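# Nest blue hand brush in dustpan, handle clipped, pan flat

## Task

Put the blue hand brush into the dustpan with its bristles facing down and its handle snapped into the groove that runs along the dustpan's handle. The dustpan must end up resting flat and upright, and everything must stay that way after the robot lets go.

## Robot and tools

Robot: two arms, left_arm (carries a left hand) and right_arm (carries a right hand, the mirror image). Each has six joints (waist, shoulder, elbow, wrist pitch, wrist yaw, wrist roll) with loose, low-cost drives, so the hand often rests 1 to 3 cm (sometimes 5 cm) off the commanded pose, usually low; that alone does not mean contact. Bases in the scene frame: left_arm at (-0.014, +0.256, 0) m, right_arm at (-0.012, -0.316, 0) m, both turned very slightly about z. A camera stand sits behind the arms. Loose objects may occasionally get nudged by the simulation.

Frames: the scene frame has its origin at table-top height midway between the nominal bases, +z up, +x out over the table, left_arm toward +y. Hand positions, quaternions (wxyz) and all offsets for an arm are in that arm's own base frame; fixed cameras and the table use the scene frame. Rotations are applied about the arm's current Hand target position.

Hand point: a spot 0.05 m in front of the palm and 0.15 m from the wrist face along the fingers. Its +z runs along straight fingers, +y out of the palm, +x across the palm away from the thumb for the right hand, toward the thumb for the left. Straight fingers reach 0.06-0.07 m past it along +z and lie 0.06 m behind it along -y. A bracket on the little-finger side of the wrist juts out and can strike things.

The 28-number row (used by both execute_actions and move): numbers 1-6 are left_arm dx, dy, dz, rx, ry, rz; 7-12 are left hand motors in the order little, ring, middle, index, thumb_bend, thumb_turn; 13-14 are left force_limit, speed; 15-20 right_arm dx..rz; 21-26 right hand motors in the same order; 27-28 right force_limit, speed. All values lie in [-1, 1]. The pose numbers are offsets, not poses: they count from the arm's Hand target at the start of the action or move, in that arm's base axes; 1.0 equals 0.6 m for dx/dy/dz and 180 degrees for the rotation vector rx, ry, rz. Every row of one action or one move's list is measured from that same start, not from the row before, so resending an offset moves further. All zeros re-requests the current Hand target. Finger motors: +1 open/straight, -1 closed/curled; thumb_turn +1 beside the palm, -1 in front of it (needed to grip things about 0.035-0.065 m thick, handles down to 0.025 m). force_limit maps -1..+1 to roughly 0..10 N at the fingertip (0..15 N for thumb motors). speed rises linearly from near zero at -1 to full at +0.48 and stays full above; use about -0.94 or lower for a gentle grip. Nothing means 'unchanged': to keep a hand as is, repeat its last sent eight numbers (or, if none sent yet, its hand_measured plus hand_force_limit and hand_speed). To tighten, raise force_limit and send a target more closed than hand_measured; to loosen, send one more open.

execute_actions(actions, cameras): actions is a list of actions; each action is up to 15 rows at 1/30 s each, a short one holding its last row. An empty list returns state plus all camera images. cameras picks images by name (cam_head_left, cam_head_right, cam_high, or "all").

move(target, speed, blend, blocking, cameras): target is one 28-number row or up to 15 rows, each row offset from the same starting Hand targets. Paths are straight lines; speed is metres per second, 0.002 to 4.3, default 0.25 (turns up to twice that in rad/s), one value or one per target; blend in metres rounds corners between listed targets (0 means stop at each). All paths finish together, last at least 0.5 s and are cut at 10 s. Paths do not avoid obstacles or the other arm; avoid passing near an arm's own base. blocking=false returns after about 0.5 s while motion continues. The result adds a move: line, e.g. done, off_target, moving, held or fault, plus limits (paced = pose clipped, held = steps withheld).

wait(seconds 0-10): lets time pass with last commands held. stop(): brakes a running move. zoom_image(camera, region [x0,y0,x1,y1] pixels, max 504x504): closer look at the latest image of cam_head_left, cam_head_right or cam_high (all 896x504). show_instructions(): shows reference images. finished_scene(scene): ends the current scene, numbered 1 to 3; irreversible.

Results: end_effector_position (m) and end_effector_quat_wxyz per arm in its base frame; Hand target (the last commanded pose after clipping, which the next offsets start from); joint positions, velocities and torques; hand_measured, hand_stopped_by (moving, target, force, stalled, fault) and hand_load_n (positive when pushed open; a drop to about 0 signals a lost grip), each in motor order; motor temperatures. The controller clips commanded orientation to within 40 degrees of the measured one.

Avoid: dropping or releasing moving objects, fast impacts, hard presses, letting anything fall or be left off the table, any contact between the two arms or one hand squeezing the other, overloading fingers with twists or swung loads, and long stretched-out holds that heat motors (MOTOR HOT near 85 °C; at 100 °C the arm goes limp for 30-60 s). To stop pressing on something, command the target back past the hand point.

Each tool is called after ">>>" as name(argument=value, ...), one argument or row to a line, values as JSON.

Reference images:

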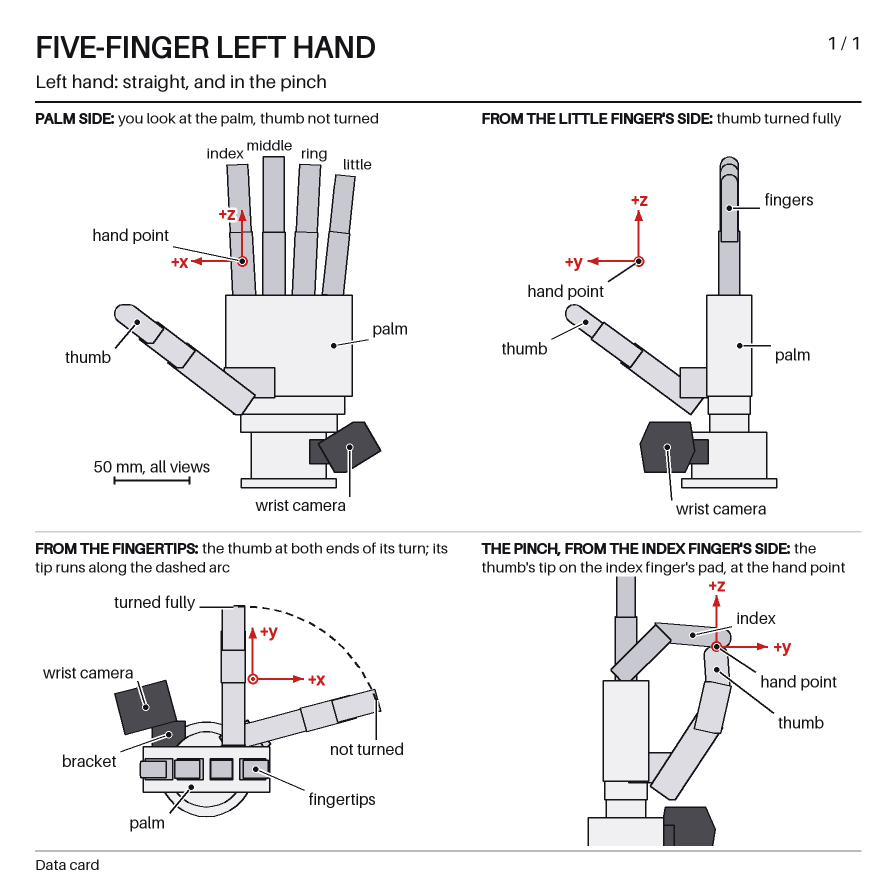

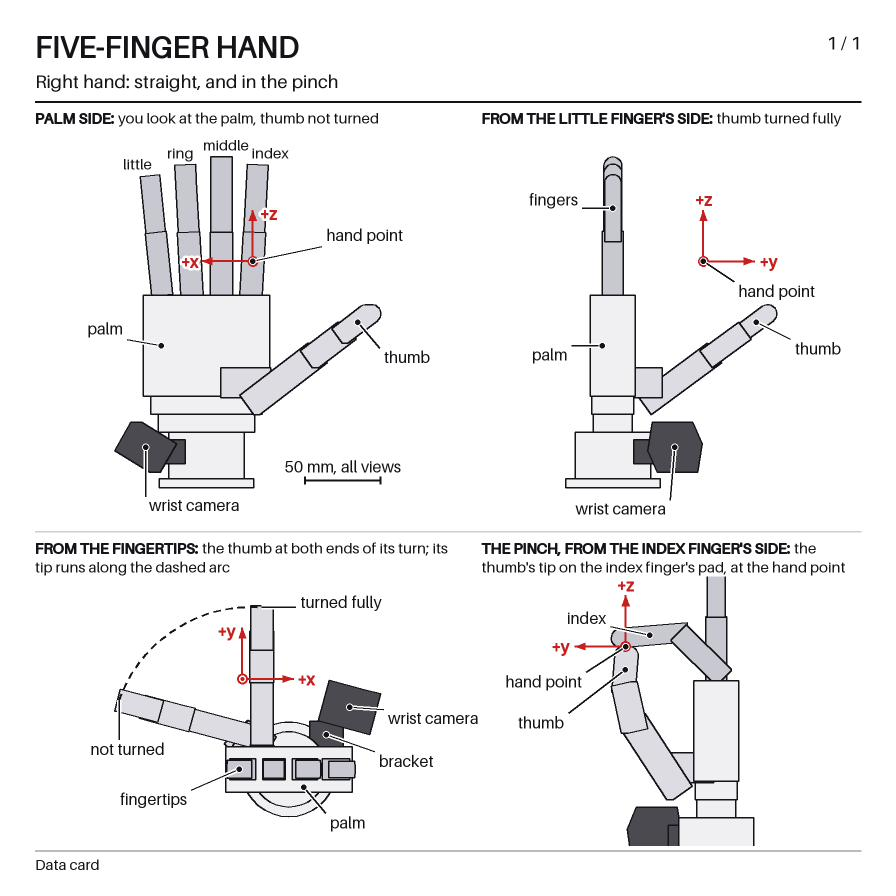

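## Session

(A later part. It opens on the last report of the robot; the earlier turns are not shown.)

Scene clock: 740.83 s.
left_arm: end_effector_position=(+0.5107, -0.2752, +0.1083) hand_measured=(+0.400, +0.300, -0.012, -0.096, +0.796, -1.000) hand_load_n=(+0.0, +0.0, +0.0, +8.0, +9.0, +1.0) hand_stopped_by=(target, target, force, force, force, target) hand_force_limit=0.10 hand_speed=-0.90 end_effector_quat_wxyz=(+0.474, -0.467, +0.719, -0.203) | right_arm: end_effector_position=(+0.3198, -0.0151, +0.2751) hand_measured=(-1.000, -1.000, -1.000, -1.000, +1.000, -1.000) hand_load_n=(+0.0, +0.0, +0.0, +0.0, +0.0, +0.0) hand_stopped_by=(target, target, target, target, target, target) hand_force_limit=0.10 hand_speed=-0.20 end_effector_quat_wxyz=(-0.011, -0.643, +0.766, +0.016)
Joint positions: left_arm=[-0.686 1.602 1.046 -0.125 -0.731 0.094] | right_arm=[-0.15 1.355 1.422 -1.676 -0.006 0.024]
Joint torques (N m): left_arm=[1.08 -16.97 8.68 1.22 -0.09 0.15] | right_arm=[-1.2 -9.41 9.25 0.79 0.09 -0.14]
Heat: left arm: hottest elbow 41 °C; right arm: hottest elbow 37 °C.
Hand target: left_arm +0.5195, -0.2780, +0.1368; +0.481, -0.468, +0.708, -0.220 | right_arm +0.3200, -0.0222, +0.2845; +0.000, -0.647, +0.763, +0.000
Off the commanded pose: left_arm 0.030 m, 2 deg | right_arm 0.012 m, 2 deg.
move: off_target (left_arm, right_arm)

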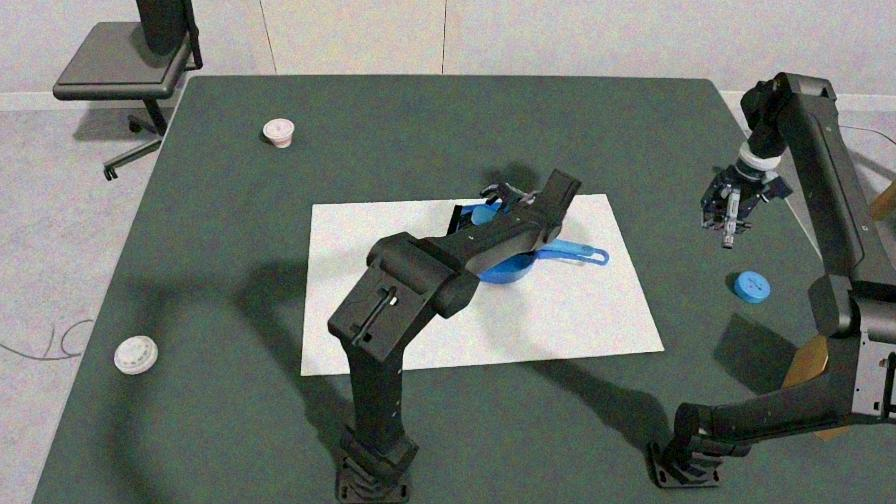

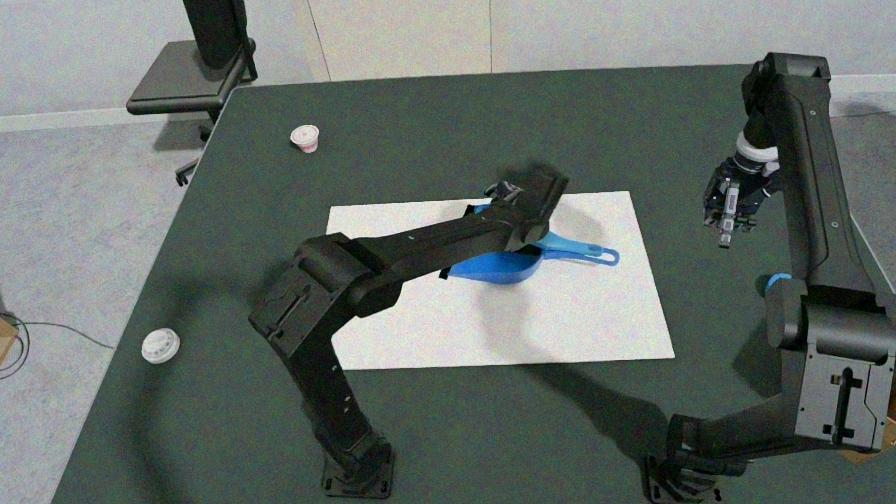

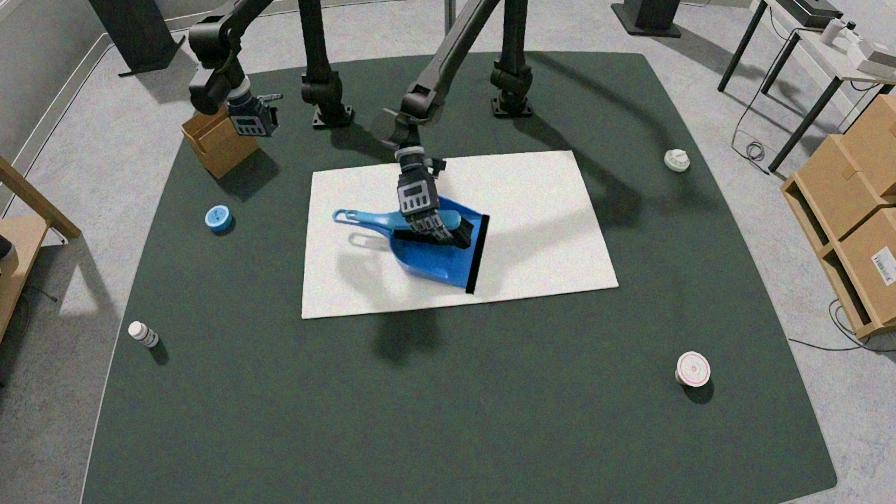

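>>> move(
  target=[0.015,0.018,0.0,0,0,0,0.4,0.3,-0.5,-0.5,0.0,-1,0.1,-0.9,0,0,0,0,0,0,-1,-1,-1,-1,1,-1,0.1,-0.2],
  speed=0.06,
  cameras=["cam_high","cam_head_left","cam_head_right"],
)

>>> zoom_image(
  camera="cam_high",
  region=[325, 165, 515, 305],
)

>>> zoom_image(
  camera="cam_head_left",
  region=[420, 180, 620, 290],
)

>>> zoom_image(
  camera="cam_head_right",
  region=[430, 180, 630, 290],
)

Scene clock: 748.97 s.
left_arm: end_effector_position=(+0.5156, -0.2679, +0.1067) hand_measured=(+0.400, +0.300, -0.012, -0.096, +0.796, -1.000) hand_load_n=(+0.0, +0.0, +0.0, +7.5, +9.0, -1.0) hand_stopped_by=(target, target, force, force, force, target) hand_force_limit=0.10 hand_speed=-0.90 end_effector_quat_wxyz=(+0.469, -0.468, +0.721, -0.203) | right_arm: end_effector_position=(+0.3198, -0.0151, +0.2751) hand_measured=(-1.000, -1.000, -1.000, -1.000, +1.000, -1.000) hand_load_n=(+0.0, +0.0, +0.0, +0.0, +0.0, +0.0) hand_stopped_by=(target, target, target, target, target, target) hand_force_limit=0.10 hand_speed=-0.20 end_effector_quat_wxyz=(-0.011, -0.643, +0.766, +0.016)
Joint positions: left_arm=[-0.664 1.602 1.046 -0.125 -0.706 0.104] | right_arm=[-0.15 1.355 1.422 -1.676 -0.006 0.024]
Joint torques (N m): left_arm=[1.67 -16.85 8.58 1.87 -0.12 0.28] | right_arm=[-0.73 -9.64 9.03 0.75 0.1 -0.12]
Heat: left arm: hottest elbow 40 °C; right arm: hottest elbow 37 °C.
Hand target: left_arm +0.5285, -0.2672, +0.1368; +0.481, -0.468, +0.708, -0.220 | right_arm +0.3200, -0.0222, +0.2845; +0.000, -0.647, +0.763, +0.000
Off the commanded pose: left_arm 0.033 m, 3 deg | right_arm 0.012 m, 2 deg.
move: off_target (left_arm, right_arm)

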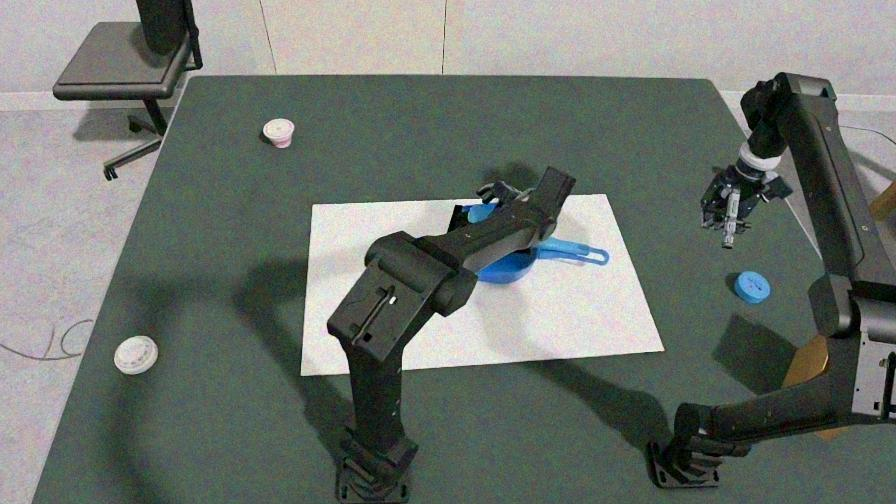

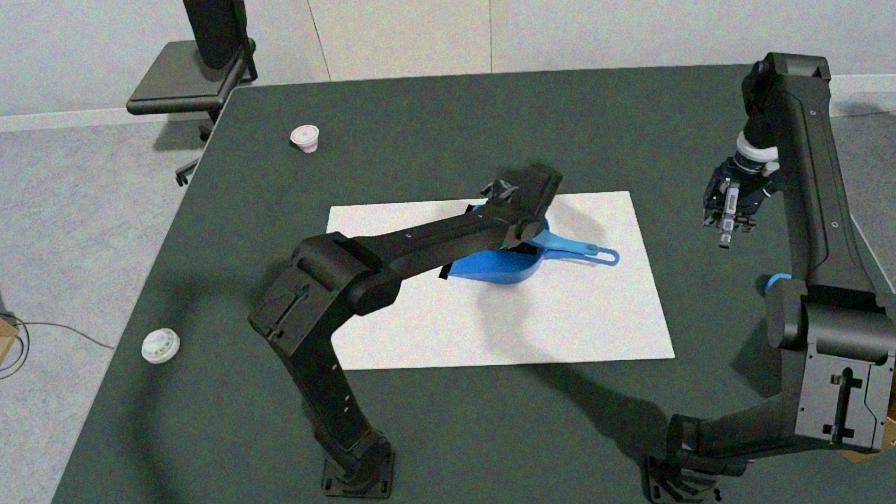

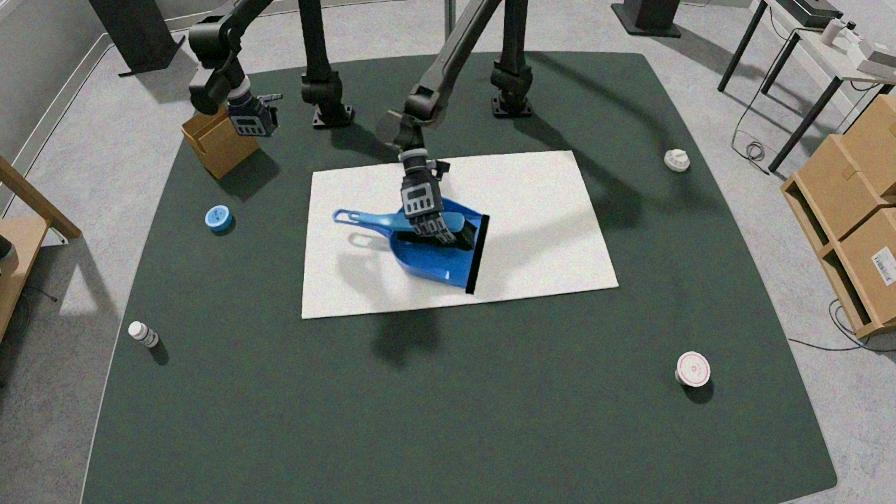

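Scaled by 2.653 from the camera's 896x504 image, which has a finer 1280x720 frame.

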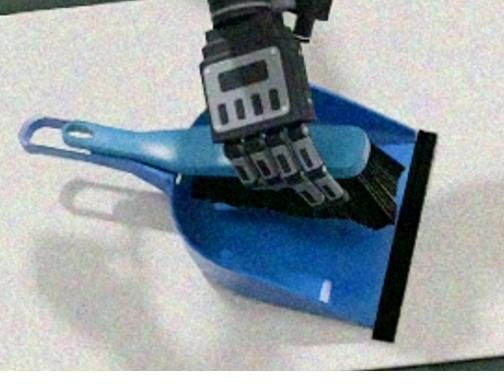

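Scaled by 2.520 from the camera's 896x504 image, which has a finer 1280x720 frame.

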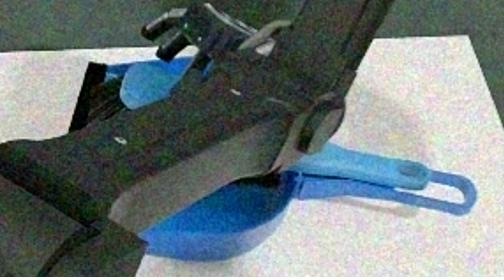

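Scaled by 2.520 from the camera's 896x504 image, which has a finer 1280x720 frame.

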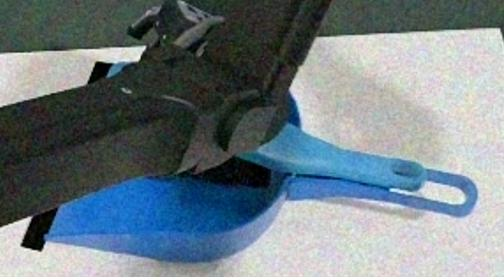

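>>> move(
  target=[-0.003,-0.007,-0.035,0,0,0,0.4,0.3,-0.5,-0.5,0.0,-1,0.1,-0.9,0,0,0,0,0,0,-1,-1,-1,-1,1,-1,0.1,-0.2],
  speed=0.06,
  cameras=["cam_high","cam_head_left","cam_head_right"],
)

>>> zoom_image(
  camera="cam_high",
  region=[325, 165, 515, 305],
)

>>> zoom_image(
  camera="cam_head_left",
  region=[420, 180, 620, 290],
)

>>> zoom_image(
  camera="cam_head_right",
  region=[430, 180, 630, 290],
)

Scene clock: 758.57 s.
left_arm: end_effector_position=(+0.5149, -0.2673, +0.1038) hand_measured=(+0.400, +0.300, -0.012, -0.096, +0.796, -1.000) hand_load_n=(+0.0, +0.0, +0.5, +7.5, +9.5, -1.5) hand_stopped_by=(target, target, force, force, force, target) hand_force_limit=0.10 hand_speed=-0.90 end_effector_quat_wxyz=(+0.470, -0.468, +0.719, -0.206) | right_arm: end_effector_position=(+0.3198, -0.0151, +0.2751) hand_measured=(-1.000, -1.000, -1.000, -1.000, +1.000, -1.000) hand_load_n=(+0.0, +0.0, +0.0, +0.0, +0.0, +0.0) hand_stopped_by=(target, target, target, target, target, target) hand_force_limit=0.10 hand_speed=-0.20 end_effector_quat_wxyz=(-0.011, -0.643, +0.766, +0.016)
Joint positions: left_arm=[-0.664 1.602 1.034 -0.105 -0.706 0.104] | right_arm=[-0.15 1.355 1.422 -1.676 -0.006 0.024]
Joint torques (N m): left_arm=[0.79 -14.15 7.61 3.1 -0.4 0.21] | right_arm=[-0.91 -9.29 9.14 0.72 0.07 -0.14]
Heat: left arm: hottest elbow 40 °C; right arm: hottest elbow 37 °C.
Hand target: left_arm +0.5267, -0.2714, +0.1158; +0.481, -0.468, +0.708, -0.220 | right_arm +0.3200, -0.0222, +0.2845; +0.000, -0.647, +0.763, +0.000
Off the commanded pose: left_arm 0.017 m, 3 deg | right_arm 0.012 m, 2 deg.
move: off_target (left_arm, right_arm)

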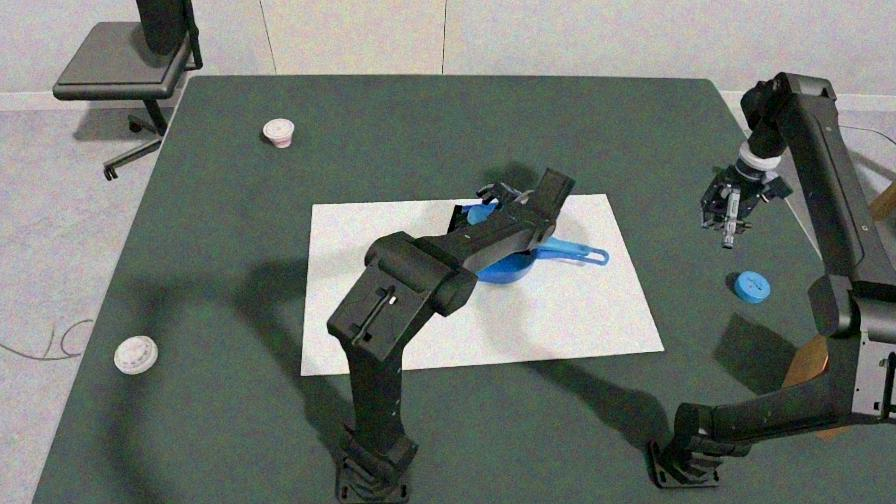

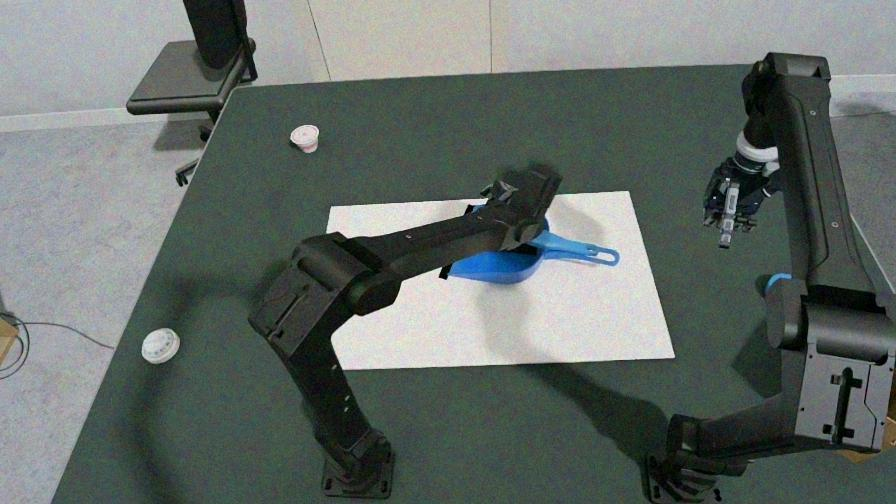

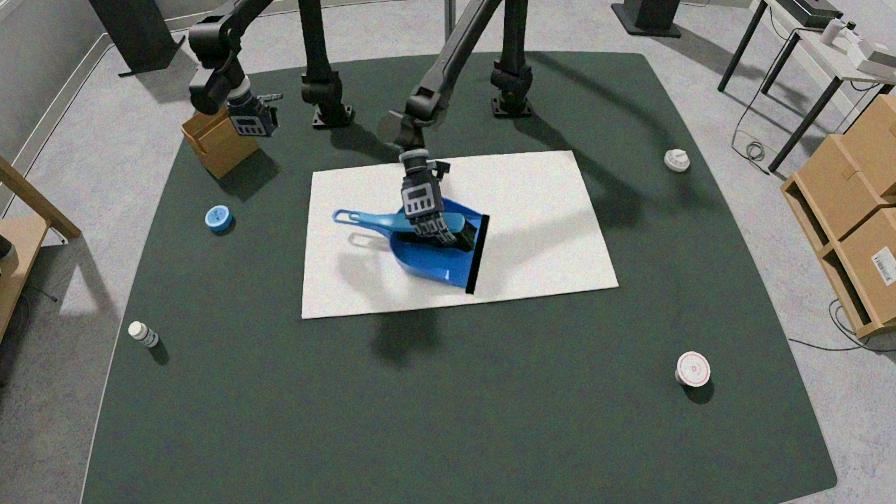

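Scaled by 2.653 from the camera's 896x504 image, which has a finer 1280x720 frame.

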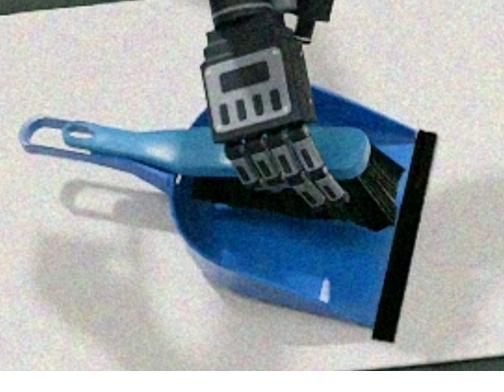

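Scaled by 2.520 from the camera's 896x504 image, which has a finer 1280x720 frame.

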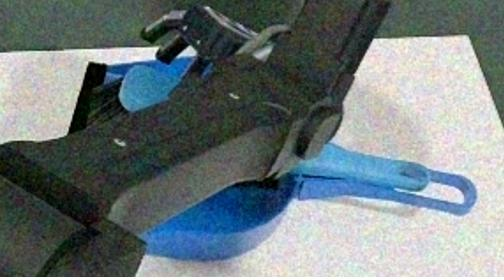

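Scaled by 2.520 from the camera's 896x504 image, which has a finer 1280x720 frame.

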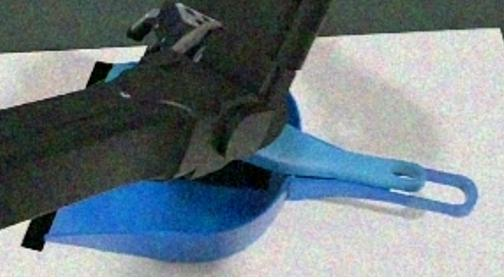

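>>> move(
  target=[0.0,-0.003,-0.033,0,0,0,0.4,0.3,-0.5,-0.5,0.0,-1,0.1,-0.9,0,0,0,0,0,0,-1,-1,-1,-1,1,-1,0.1,-0.2],
  speed=0.06,
  cameras=["cam_high","cam_head_left","cam_head_right"],
)

>>> zoom_image(
  camera="cam_high",
  region=[325, 165, 515, 305],
)

>>> zoom_image(
  camera="cam_head_left",
  region=[420, 180, 620, 290],
)

>>> zoom_image(
  camera="cam_head_right",
  region=[430, 180, 630, 290],
)

Scene clock: 763.03 s.
left_arm: end_effector_position=(+0.5167, -0.2677, +0.0855) hand_measured=(+0.400, +0.300, -0.012, -0.096, +0.796, -1.000) hand_load_n=(+0.0, +0.0, +2.5, +6.0, +11.5, -1.0) hand_stopped_by=(target, target, force, force, force, target) hand_force_limit=0.10 hand_speed=-0.90 end_effector_quat_wxyz=(+0.470, -0.469, +0.718, -0.207) | right_arm: end_effector_position=(+0.3198, -0.0151, +0.2751) hand_measured=(-1.000, -1.000, -1.000, -1.000, +1.000, -1.000) hand_load_n=(+0.0, +0.0, +0.0, +0.0, -0.5, +0.0) hand_stopped_by=(target, target, target, target, target, target) hand_force_limit=0.10 hand_speed=-0.20 end_effector_quat_wxyz=(-0.011, -0.643, +0.766, +0.016)
Joint positions: left_arm=[-0.663 1.634 1.016 -0.051 -0.706 0.104] | right_arm=[-0.15 1.355 1.422 -1.676 -0.006 0.024]
Joint torques (N m): left_arm=[0.44 -13.98 7.32 3.06 -0.49 0.19] | right_arm=[-1.08 -9.64 9.16 0.77 0.09 -0.13]
Heat: left arm: hottest elbow 40 °C; right arm: hottest elbow 37 °C.
Hand target: left_arm +0.5267, -0.2732, +0.0960; +0.481, -0.468, +0.708, -0.220 | right_arm +0.3200, -0.0222, +0.2845; +0.000, -0.647, +0.763, +0.000
Off the commanded pose: left_arm 0.016 m, 2 deg | right_arm 0.012 m, 2 deg.
move: off_target (left_arm, right_arm)

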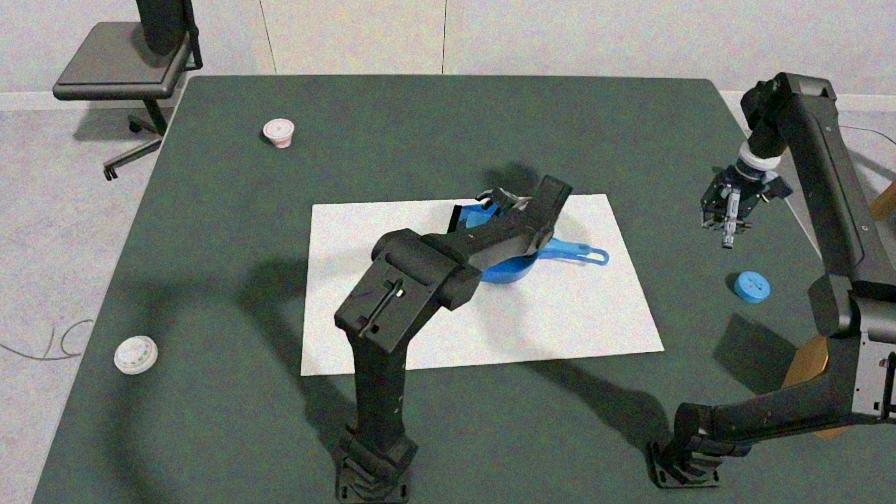

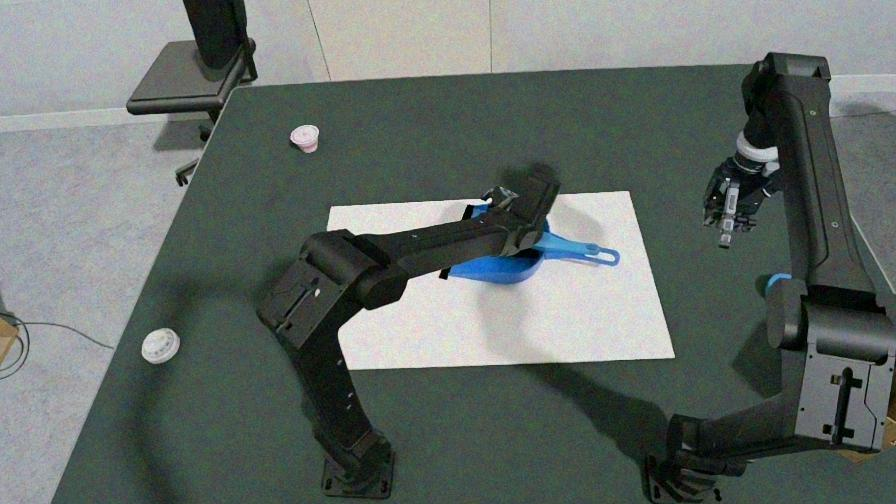

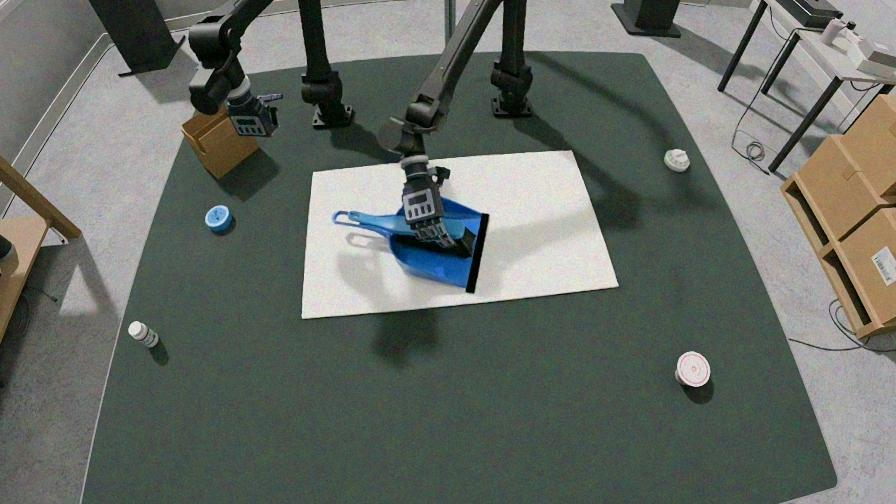

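Scaled by 2.653 from the camera's 896x504 image, which has a finer 1280x720 frame.

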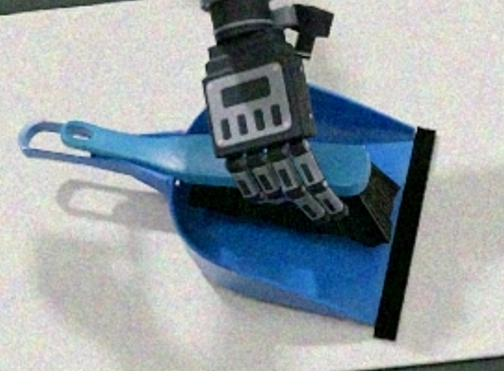

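Scaled by 2.520 from the camera's 896x504 image, which has a finer 1280x720 frame.

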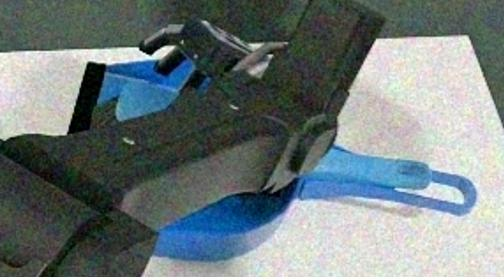

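Scaled by 2.520 from the camera's 896x504 image, which has a finer 1280x720 frame.

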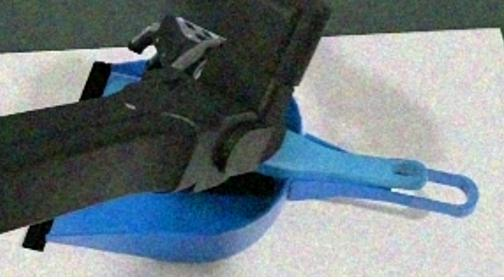

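>>> move(
  target=[-0.005,-0.018,0.0,0,0,0,0.4,0.3,-0.5,-0.5,0.0,-1,0.1,-0.9,0,0,0,0,0,0,-1,-1,-1,-1,1,-1,0.1,-0.2],
  speed=0.06,
  cameras=["cam_high","cam_head_left","cam_head_right"],
)

>>> zoom_image(
  camera="cam_high",
  region=[325, 165, 515, 305],
)

>>> zoom_image(
  camera="cam_head_left",
  region=[420, 180, 620, 290],
)

>>> zoom_image(
  camera="cam_head_right",
  region=[430, 180, 630, 290],
)

Scene clock: 780.97 s.
left_arm: end_effector_position=(+0.5160, -0.2674, +0.0819) hand_measured=(+0.400, +0.300, -0.012, -0.096, +0.796, -1.000) hand_load_n=(+0.0, +0.0, +3.0, +6.0, +11.5, +0.0) hand_stopped_by=(target, target, force, force, force, target) hand_force_limit=0.10 hand_speed=-0.90 end_effector_quat_wxyz=(+0.472, -0.469, +0.719, -0.202) | right_arm: end_effector_position=(+0.3198, -0.0151, +0.2751) hand_measured=(-1.000, -1.000, -1.000, -1.000, +1.000, -1.000) hand_load_n=(+0.0, +0.0, +0.0, +0.0, +0.0, +0.0) hand_stopped_by=(target, target, target, target, target, target) hand_force_limit=0.10 hand_speed=-0.20 end_effector_quat_wxyz=(-0.011, -0.643, +0.766, +0.016)
Joint positions: left_arm=[-0.666 1.642 1.016 -0.051 -0.715 0.104] | right_arm=[-0.15 1.355 1.422 -1.676 -0.006 0.024]
Joint torques (N m): left_arm=[-1.44 -13.86 8.38 2.45 -0.84 0.03] | right_arm=[-0.73 -9.76 9.17 0.75 0.07 -0.13]
Heat: left arm: hottest elbow 39 °C; right arm: hottest elbow 37 °C.
Hand target: left_arm +0.5237, -0.2840, +0.0960; +0.481, -0.468, +0.708, -0.220 | right_arm +0.3200, -0.0222, +0.2845; +0.000, -0.647, +0.763, +0.000
Off the commanded pose: left_arm 0.023 m, 3 deg | right_arm 0.012 m, 2 deg.
move: off_target (left_arm, right_arm)

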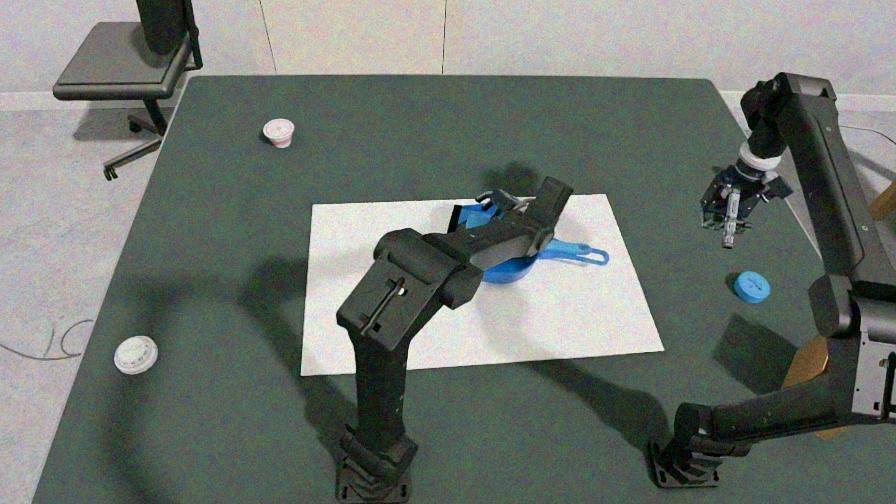

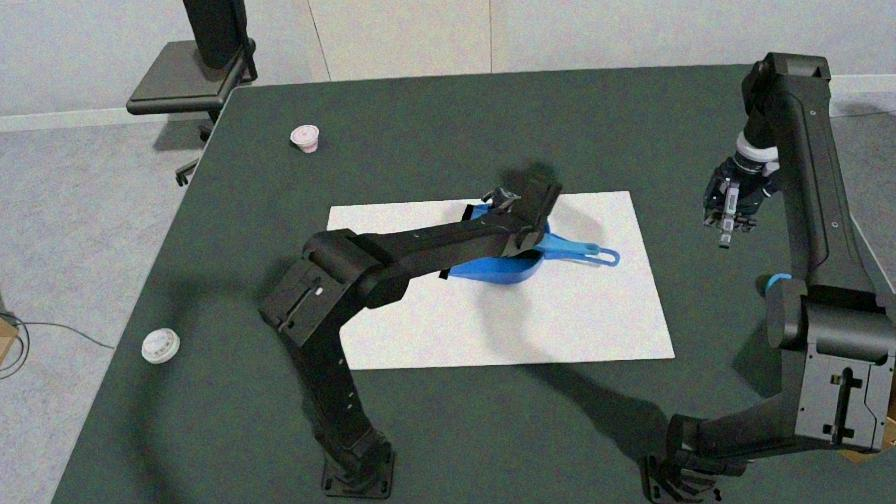

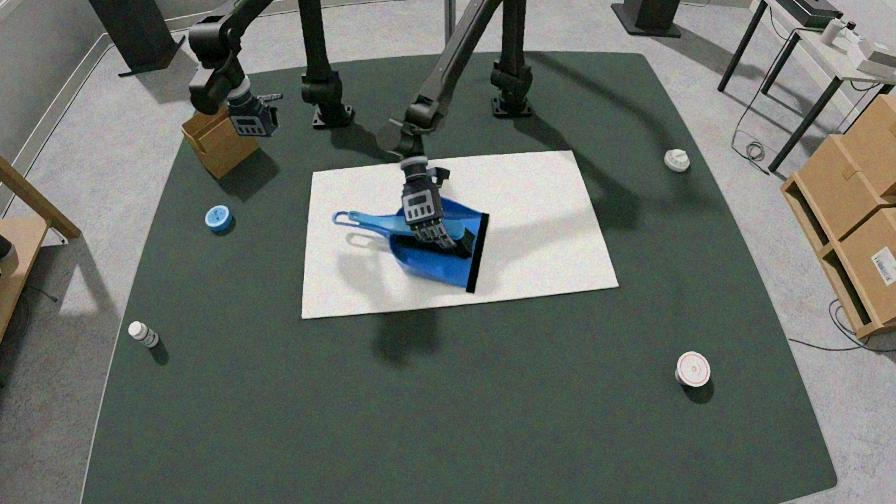

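Scaled by 2.653 from the camera's 896x504 image, which has a finer 1280x720 frame.

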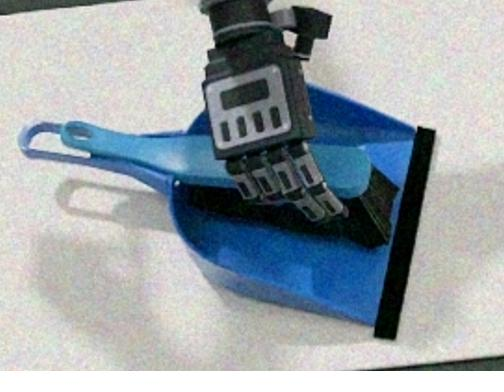

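Scaled by 2.520 from the camera's 896x504 image, which has a finer 1280x720 frame.

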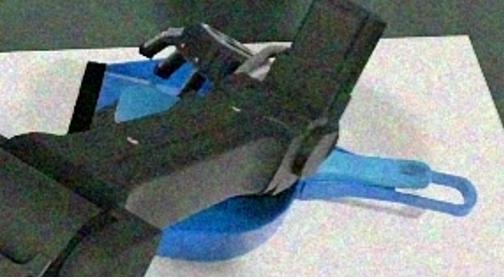

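Scaled by 2.520 from the camera's 896x504 image, which has a finer 1280x720 frame.

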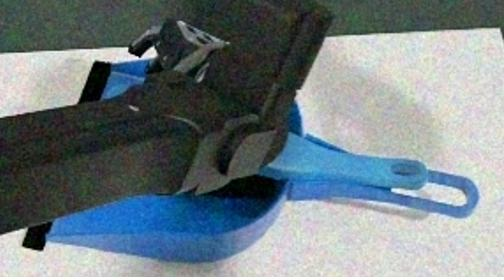

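>>> move(
  target=[-0.002,-0.017,0.012,0,0,0,0.4,0.3,-0.5,-0.5,0.0,-1,0.1,-0.9,0,0,0,0,0,0,-1,-1,-1,-1,1,-1,0.1,-0.2],
  speed=0.06,
  cameras=["cam_high","cam_head_left","cam_head_right"],
)

>>> zoom_image(
  camera="cam_high",
  region=[325, 165, 515, 305],
)

>>> zoom_image(
  camera="cam_head_left",
  region=[420, 180, 620, 290],
)

Scene clock: 785.67 s.
left_arm: end_effector_position=(+0.5134, -0.2688, +0.0824) hand_measured=(+0.400, +0.300, -0.012, -0.096, +0.796, -1.000) hand_load_n=(+0.0, +0.0, +3.0, +6.5, +11.0, +0.5) hand_stopped_by=(target, target, force, force, force, target) hand_force_limit=0.10 hand_speed=-0.90 end_effector_quat_wxyz=(+0.476, -0.469, +0.717, -0.199) | right_arm: end_effector_position=(+0.3198, -0.0151, +0.2751) hand_measured=(-1.000, -1.000, -1.000, -1.000, +1.000, -1.000) hand_load_n=(+0.0, +0.0, +0.0, +0.0, +0.0, +0.0) hand_stopped_by=(target, target, target, target, target, target) hand_force_limit=0.10 hand_speed=-0.20 end_effector_quat_wxyz=(-0.011, -0.643, +0.766, +0.016)
Joint positions: left_arm=[-0.675 1.642 1.016 -0.056 -0.732 0.099] | right_arm=[-0.15 1.355 1.422 -1.676 -0.006 0.024]
Joint torques (N m): left_arm=[-1.85 -13.98 10.25 1.16 -0.69 -0.06] | right_arm=[-1.26 -9.64 9.16 0.8 0.09 -0.11]
Heat: left arm: hottest elbow 39 °C; right arm: hottest elbow 37 °C.
Hand target: left_arm +0.5225, -0.2942, +0.1032; +0.481, -0.468, +0.708, -0.220 | right_arm +0.3200, -0.0222, +0.2845; +0.000, -0.647, +0.763, +0.000
Off the commanded pose: left_arm 0.034 m, 3 deg | right_arm 0.012 m, 2 deg.
move: off_target (left_arm, right_arm)

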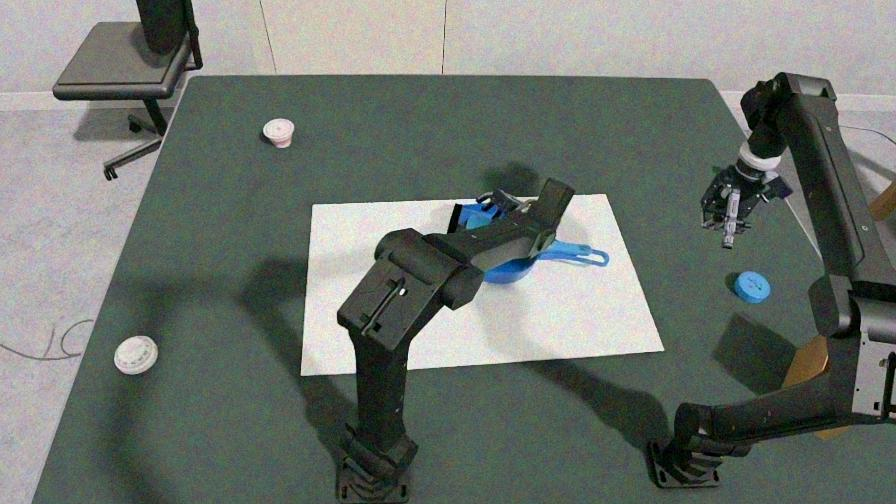

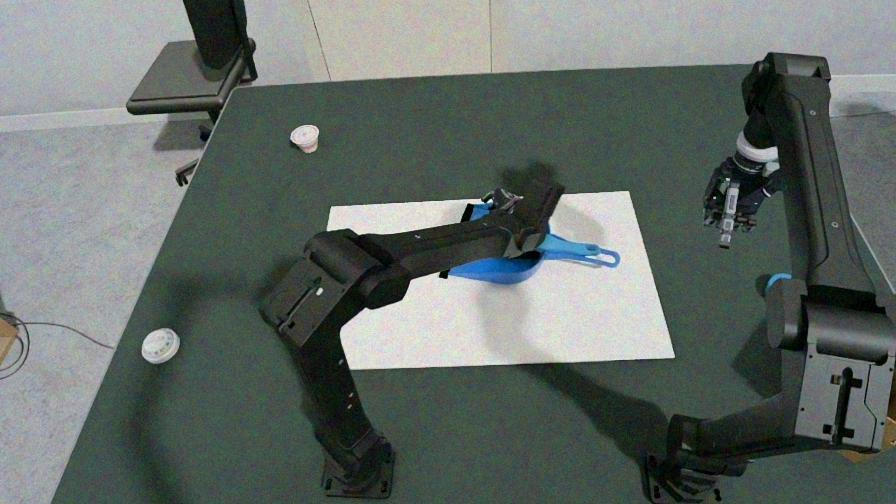

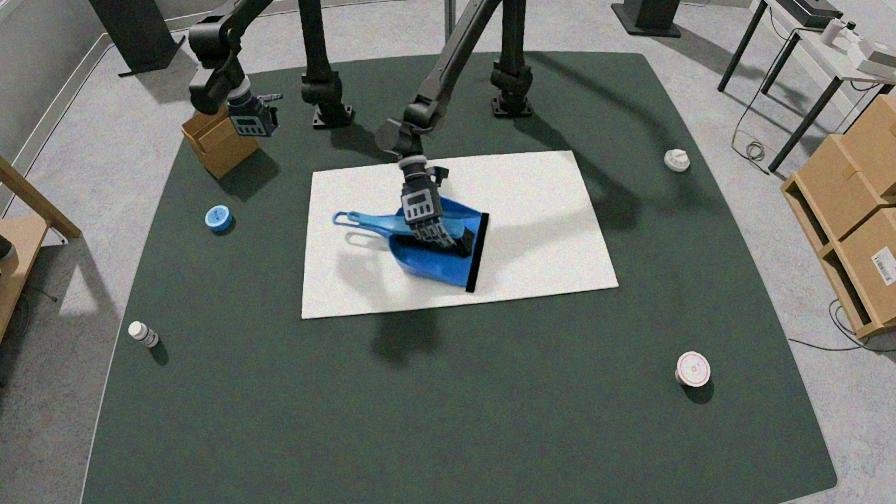

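Scaled by 2.653 from the camera's 896x504 image, which has a finer 1280x720 frame.

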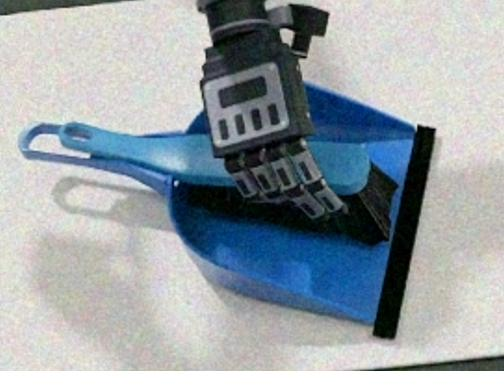

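Scaled by 2.520 from the camera's 896x504 image, which has a finer 1280x720 frame.

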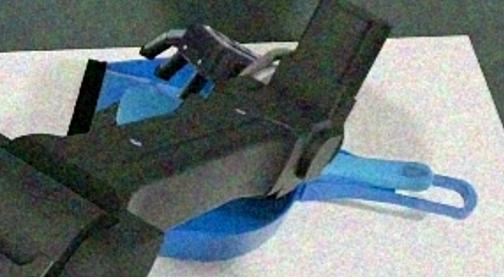

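>>> move(
  target=[0.0,0.0,0.055,0,0,0,0.4,0.3,-0.5,-0.5,0.0,-1,0.1,-0.9,0,0,0,0,0,0,-1,-1,-1,-1,1,-1,0.1,-0.2],
  speed=0.06,
  cameras=["cam_high","cam_head_left","cam_head_right"],
)

>>> zoom_image(
  camera="cam_high",
  region=[325, 165, 515, 305],
)

>>> zoom_image(
  camera="cam_head_left",
  region=[420, 180, 620, 290],
)

Scene clock: 790.53 s.
left_arm: end_effector_position=(+0.5113, -0.2695, +0.0936) hand_measured=(+0.400, +0.300, -0.012, -0.096, +0.796, -1.000) hand_load_n=(+0.0, +0.0, +2.0, +8.0, +10.5, +1.5) hand_stopped_by=(target, target, force, force, force, target) hand_force_limit=0.10 hand_speed=-0.90 end_effector_quat_wxyz=(+0.470, -0.466, +0.727, -0.184) | right_arm: end_effector_position=(+0.3198, -0.0151, +0.2751) hand_measured=(-1.000, -1.000, -1.000, -1.000, +1.000, -1.000) hand_load_n=(+0.0, +0.0, +0.0, +0.0, +0.0, +0.0) hand_stopped_by=(target, target, target, target, target, target) hand_force_limit=0.10 hand_speed=-0.20 end_effector_quat_wxyz=(-0.011, -0.643, +0.766, +0.016)
Joint positions: left_arm=[-0.678 1.63 1.053 -0.143 -0.732 0.097] | right_arm=[-0.15 1.355 1.422 -1.676 -0.006 0.024]
Joint torques (N m): left_arm=[-1.61 -17.08 10.85 1.17 -0.69 -0.04] | right_arm=[-0.97 -9.41 9.16 0.77 0.09 -0.12]
Heat: left arm: hottest elbow 39 °C; right arm: hottest elbow 37 °C.
Hand target: left_arm +0.5225, -0.2942, +0.1362; +0.481, -0.468, +0.708, -0.220 | right_arm +0.3200, -0.0222, +0.2845; +0.000, -0.647, +0.763, +0.000
Off the commanded pose: left_arm 0.051 m, 5 deg | right_arm 0.012 m, 2 deg.
move: off_target (left_arm, right_arm)

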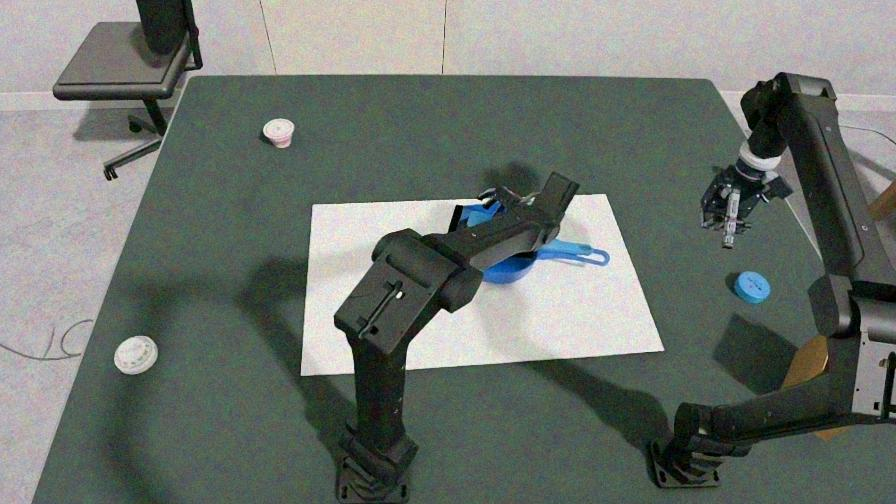

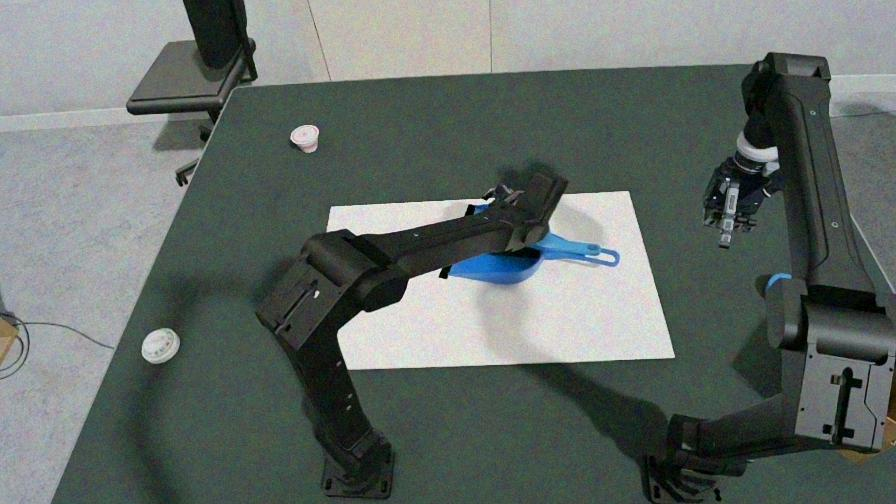

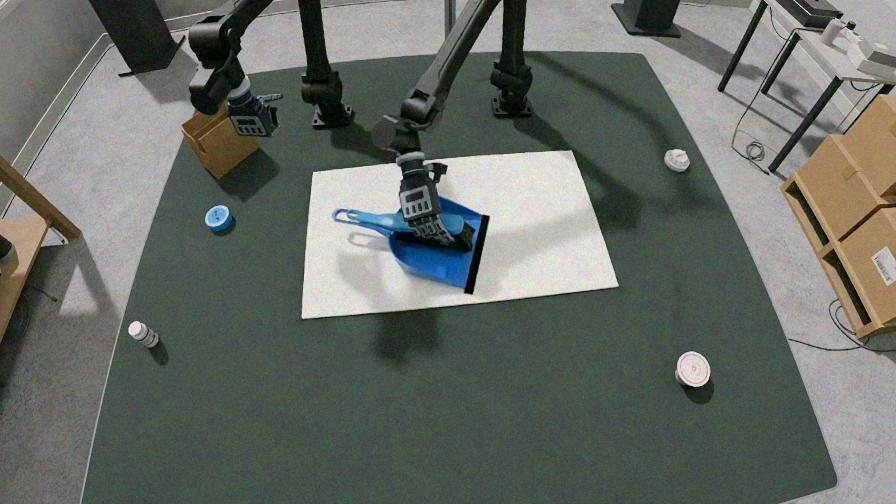

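Scaled by 2.653 from the camera's 896x504 image, which has a finer 1280x720 frame.

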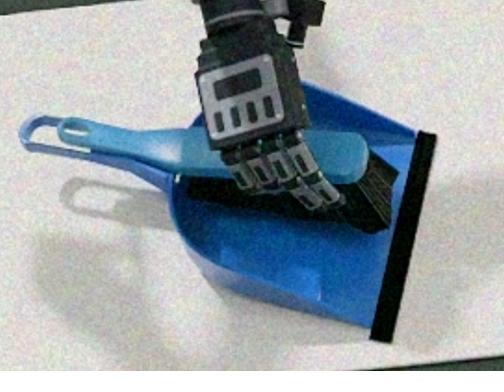

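Scaled by 2.520 from the camera's 896x504 image, which has a finer 1280x720 frame.

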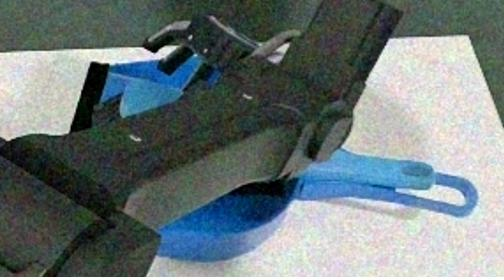

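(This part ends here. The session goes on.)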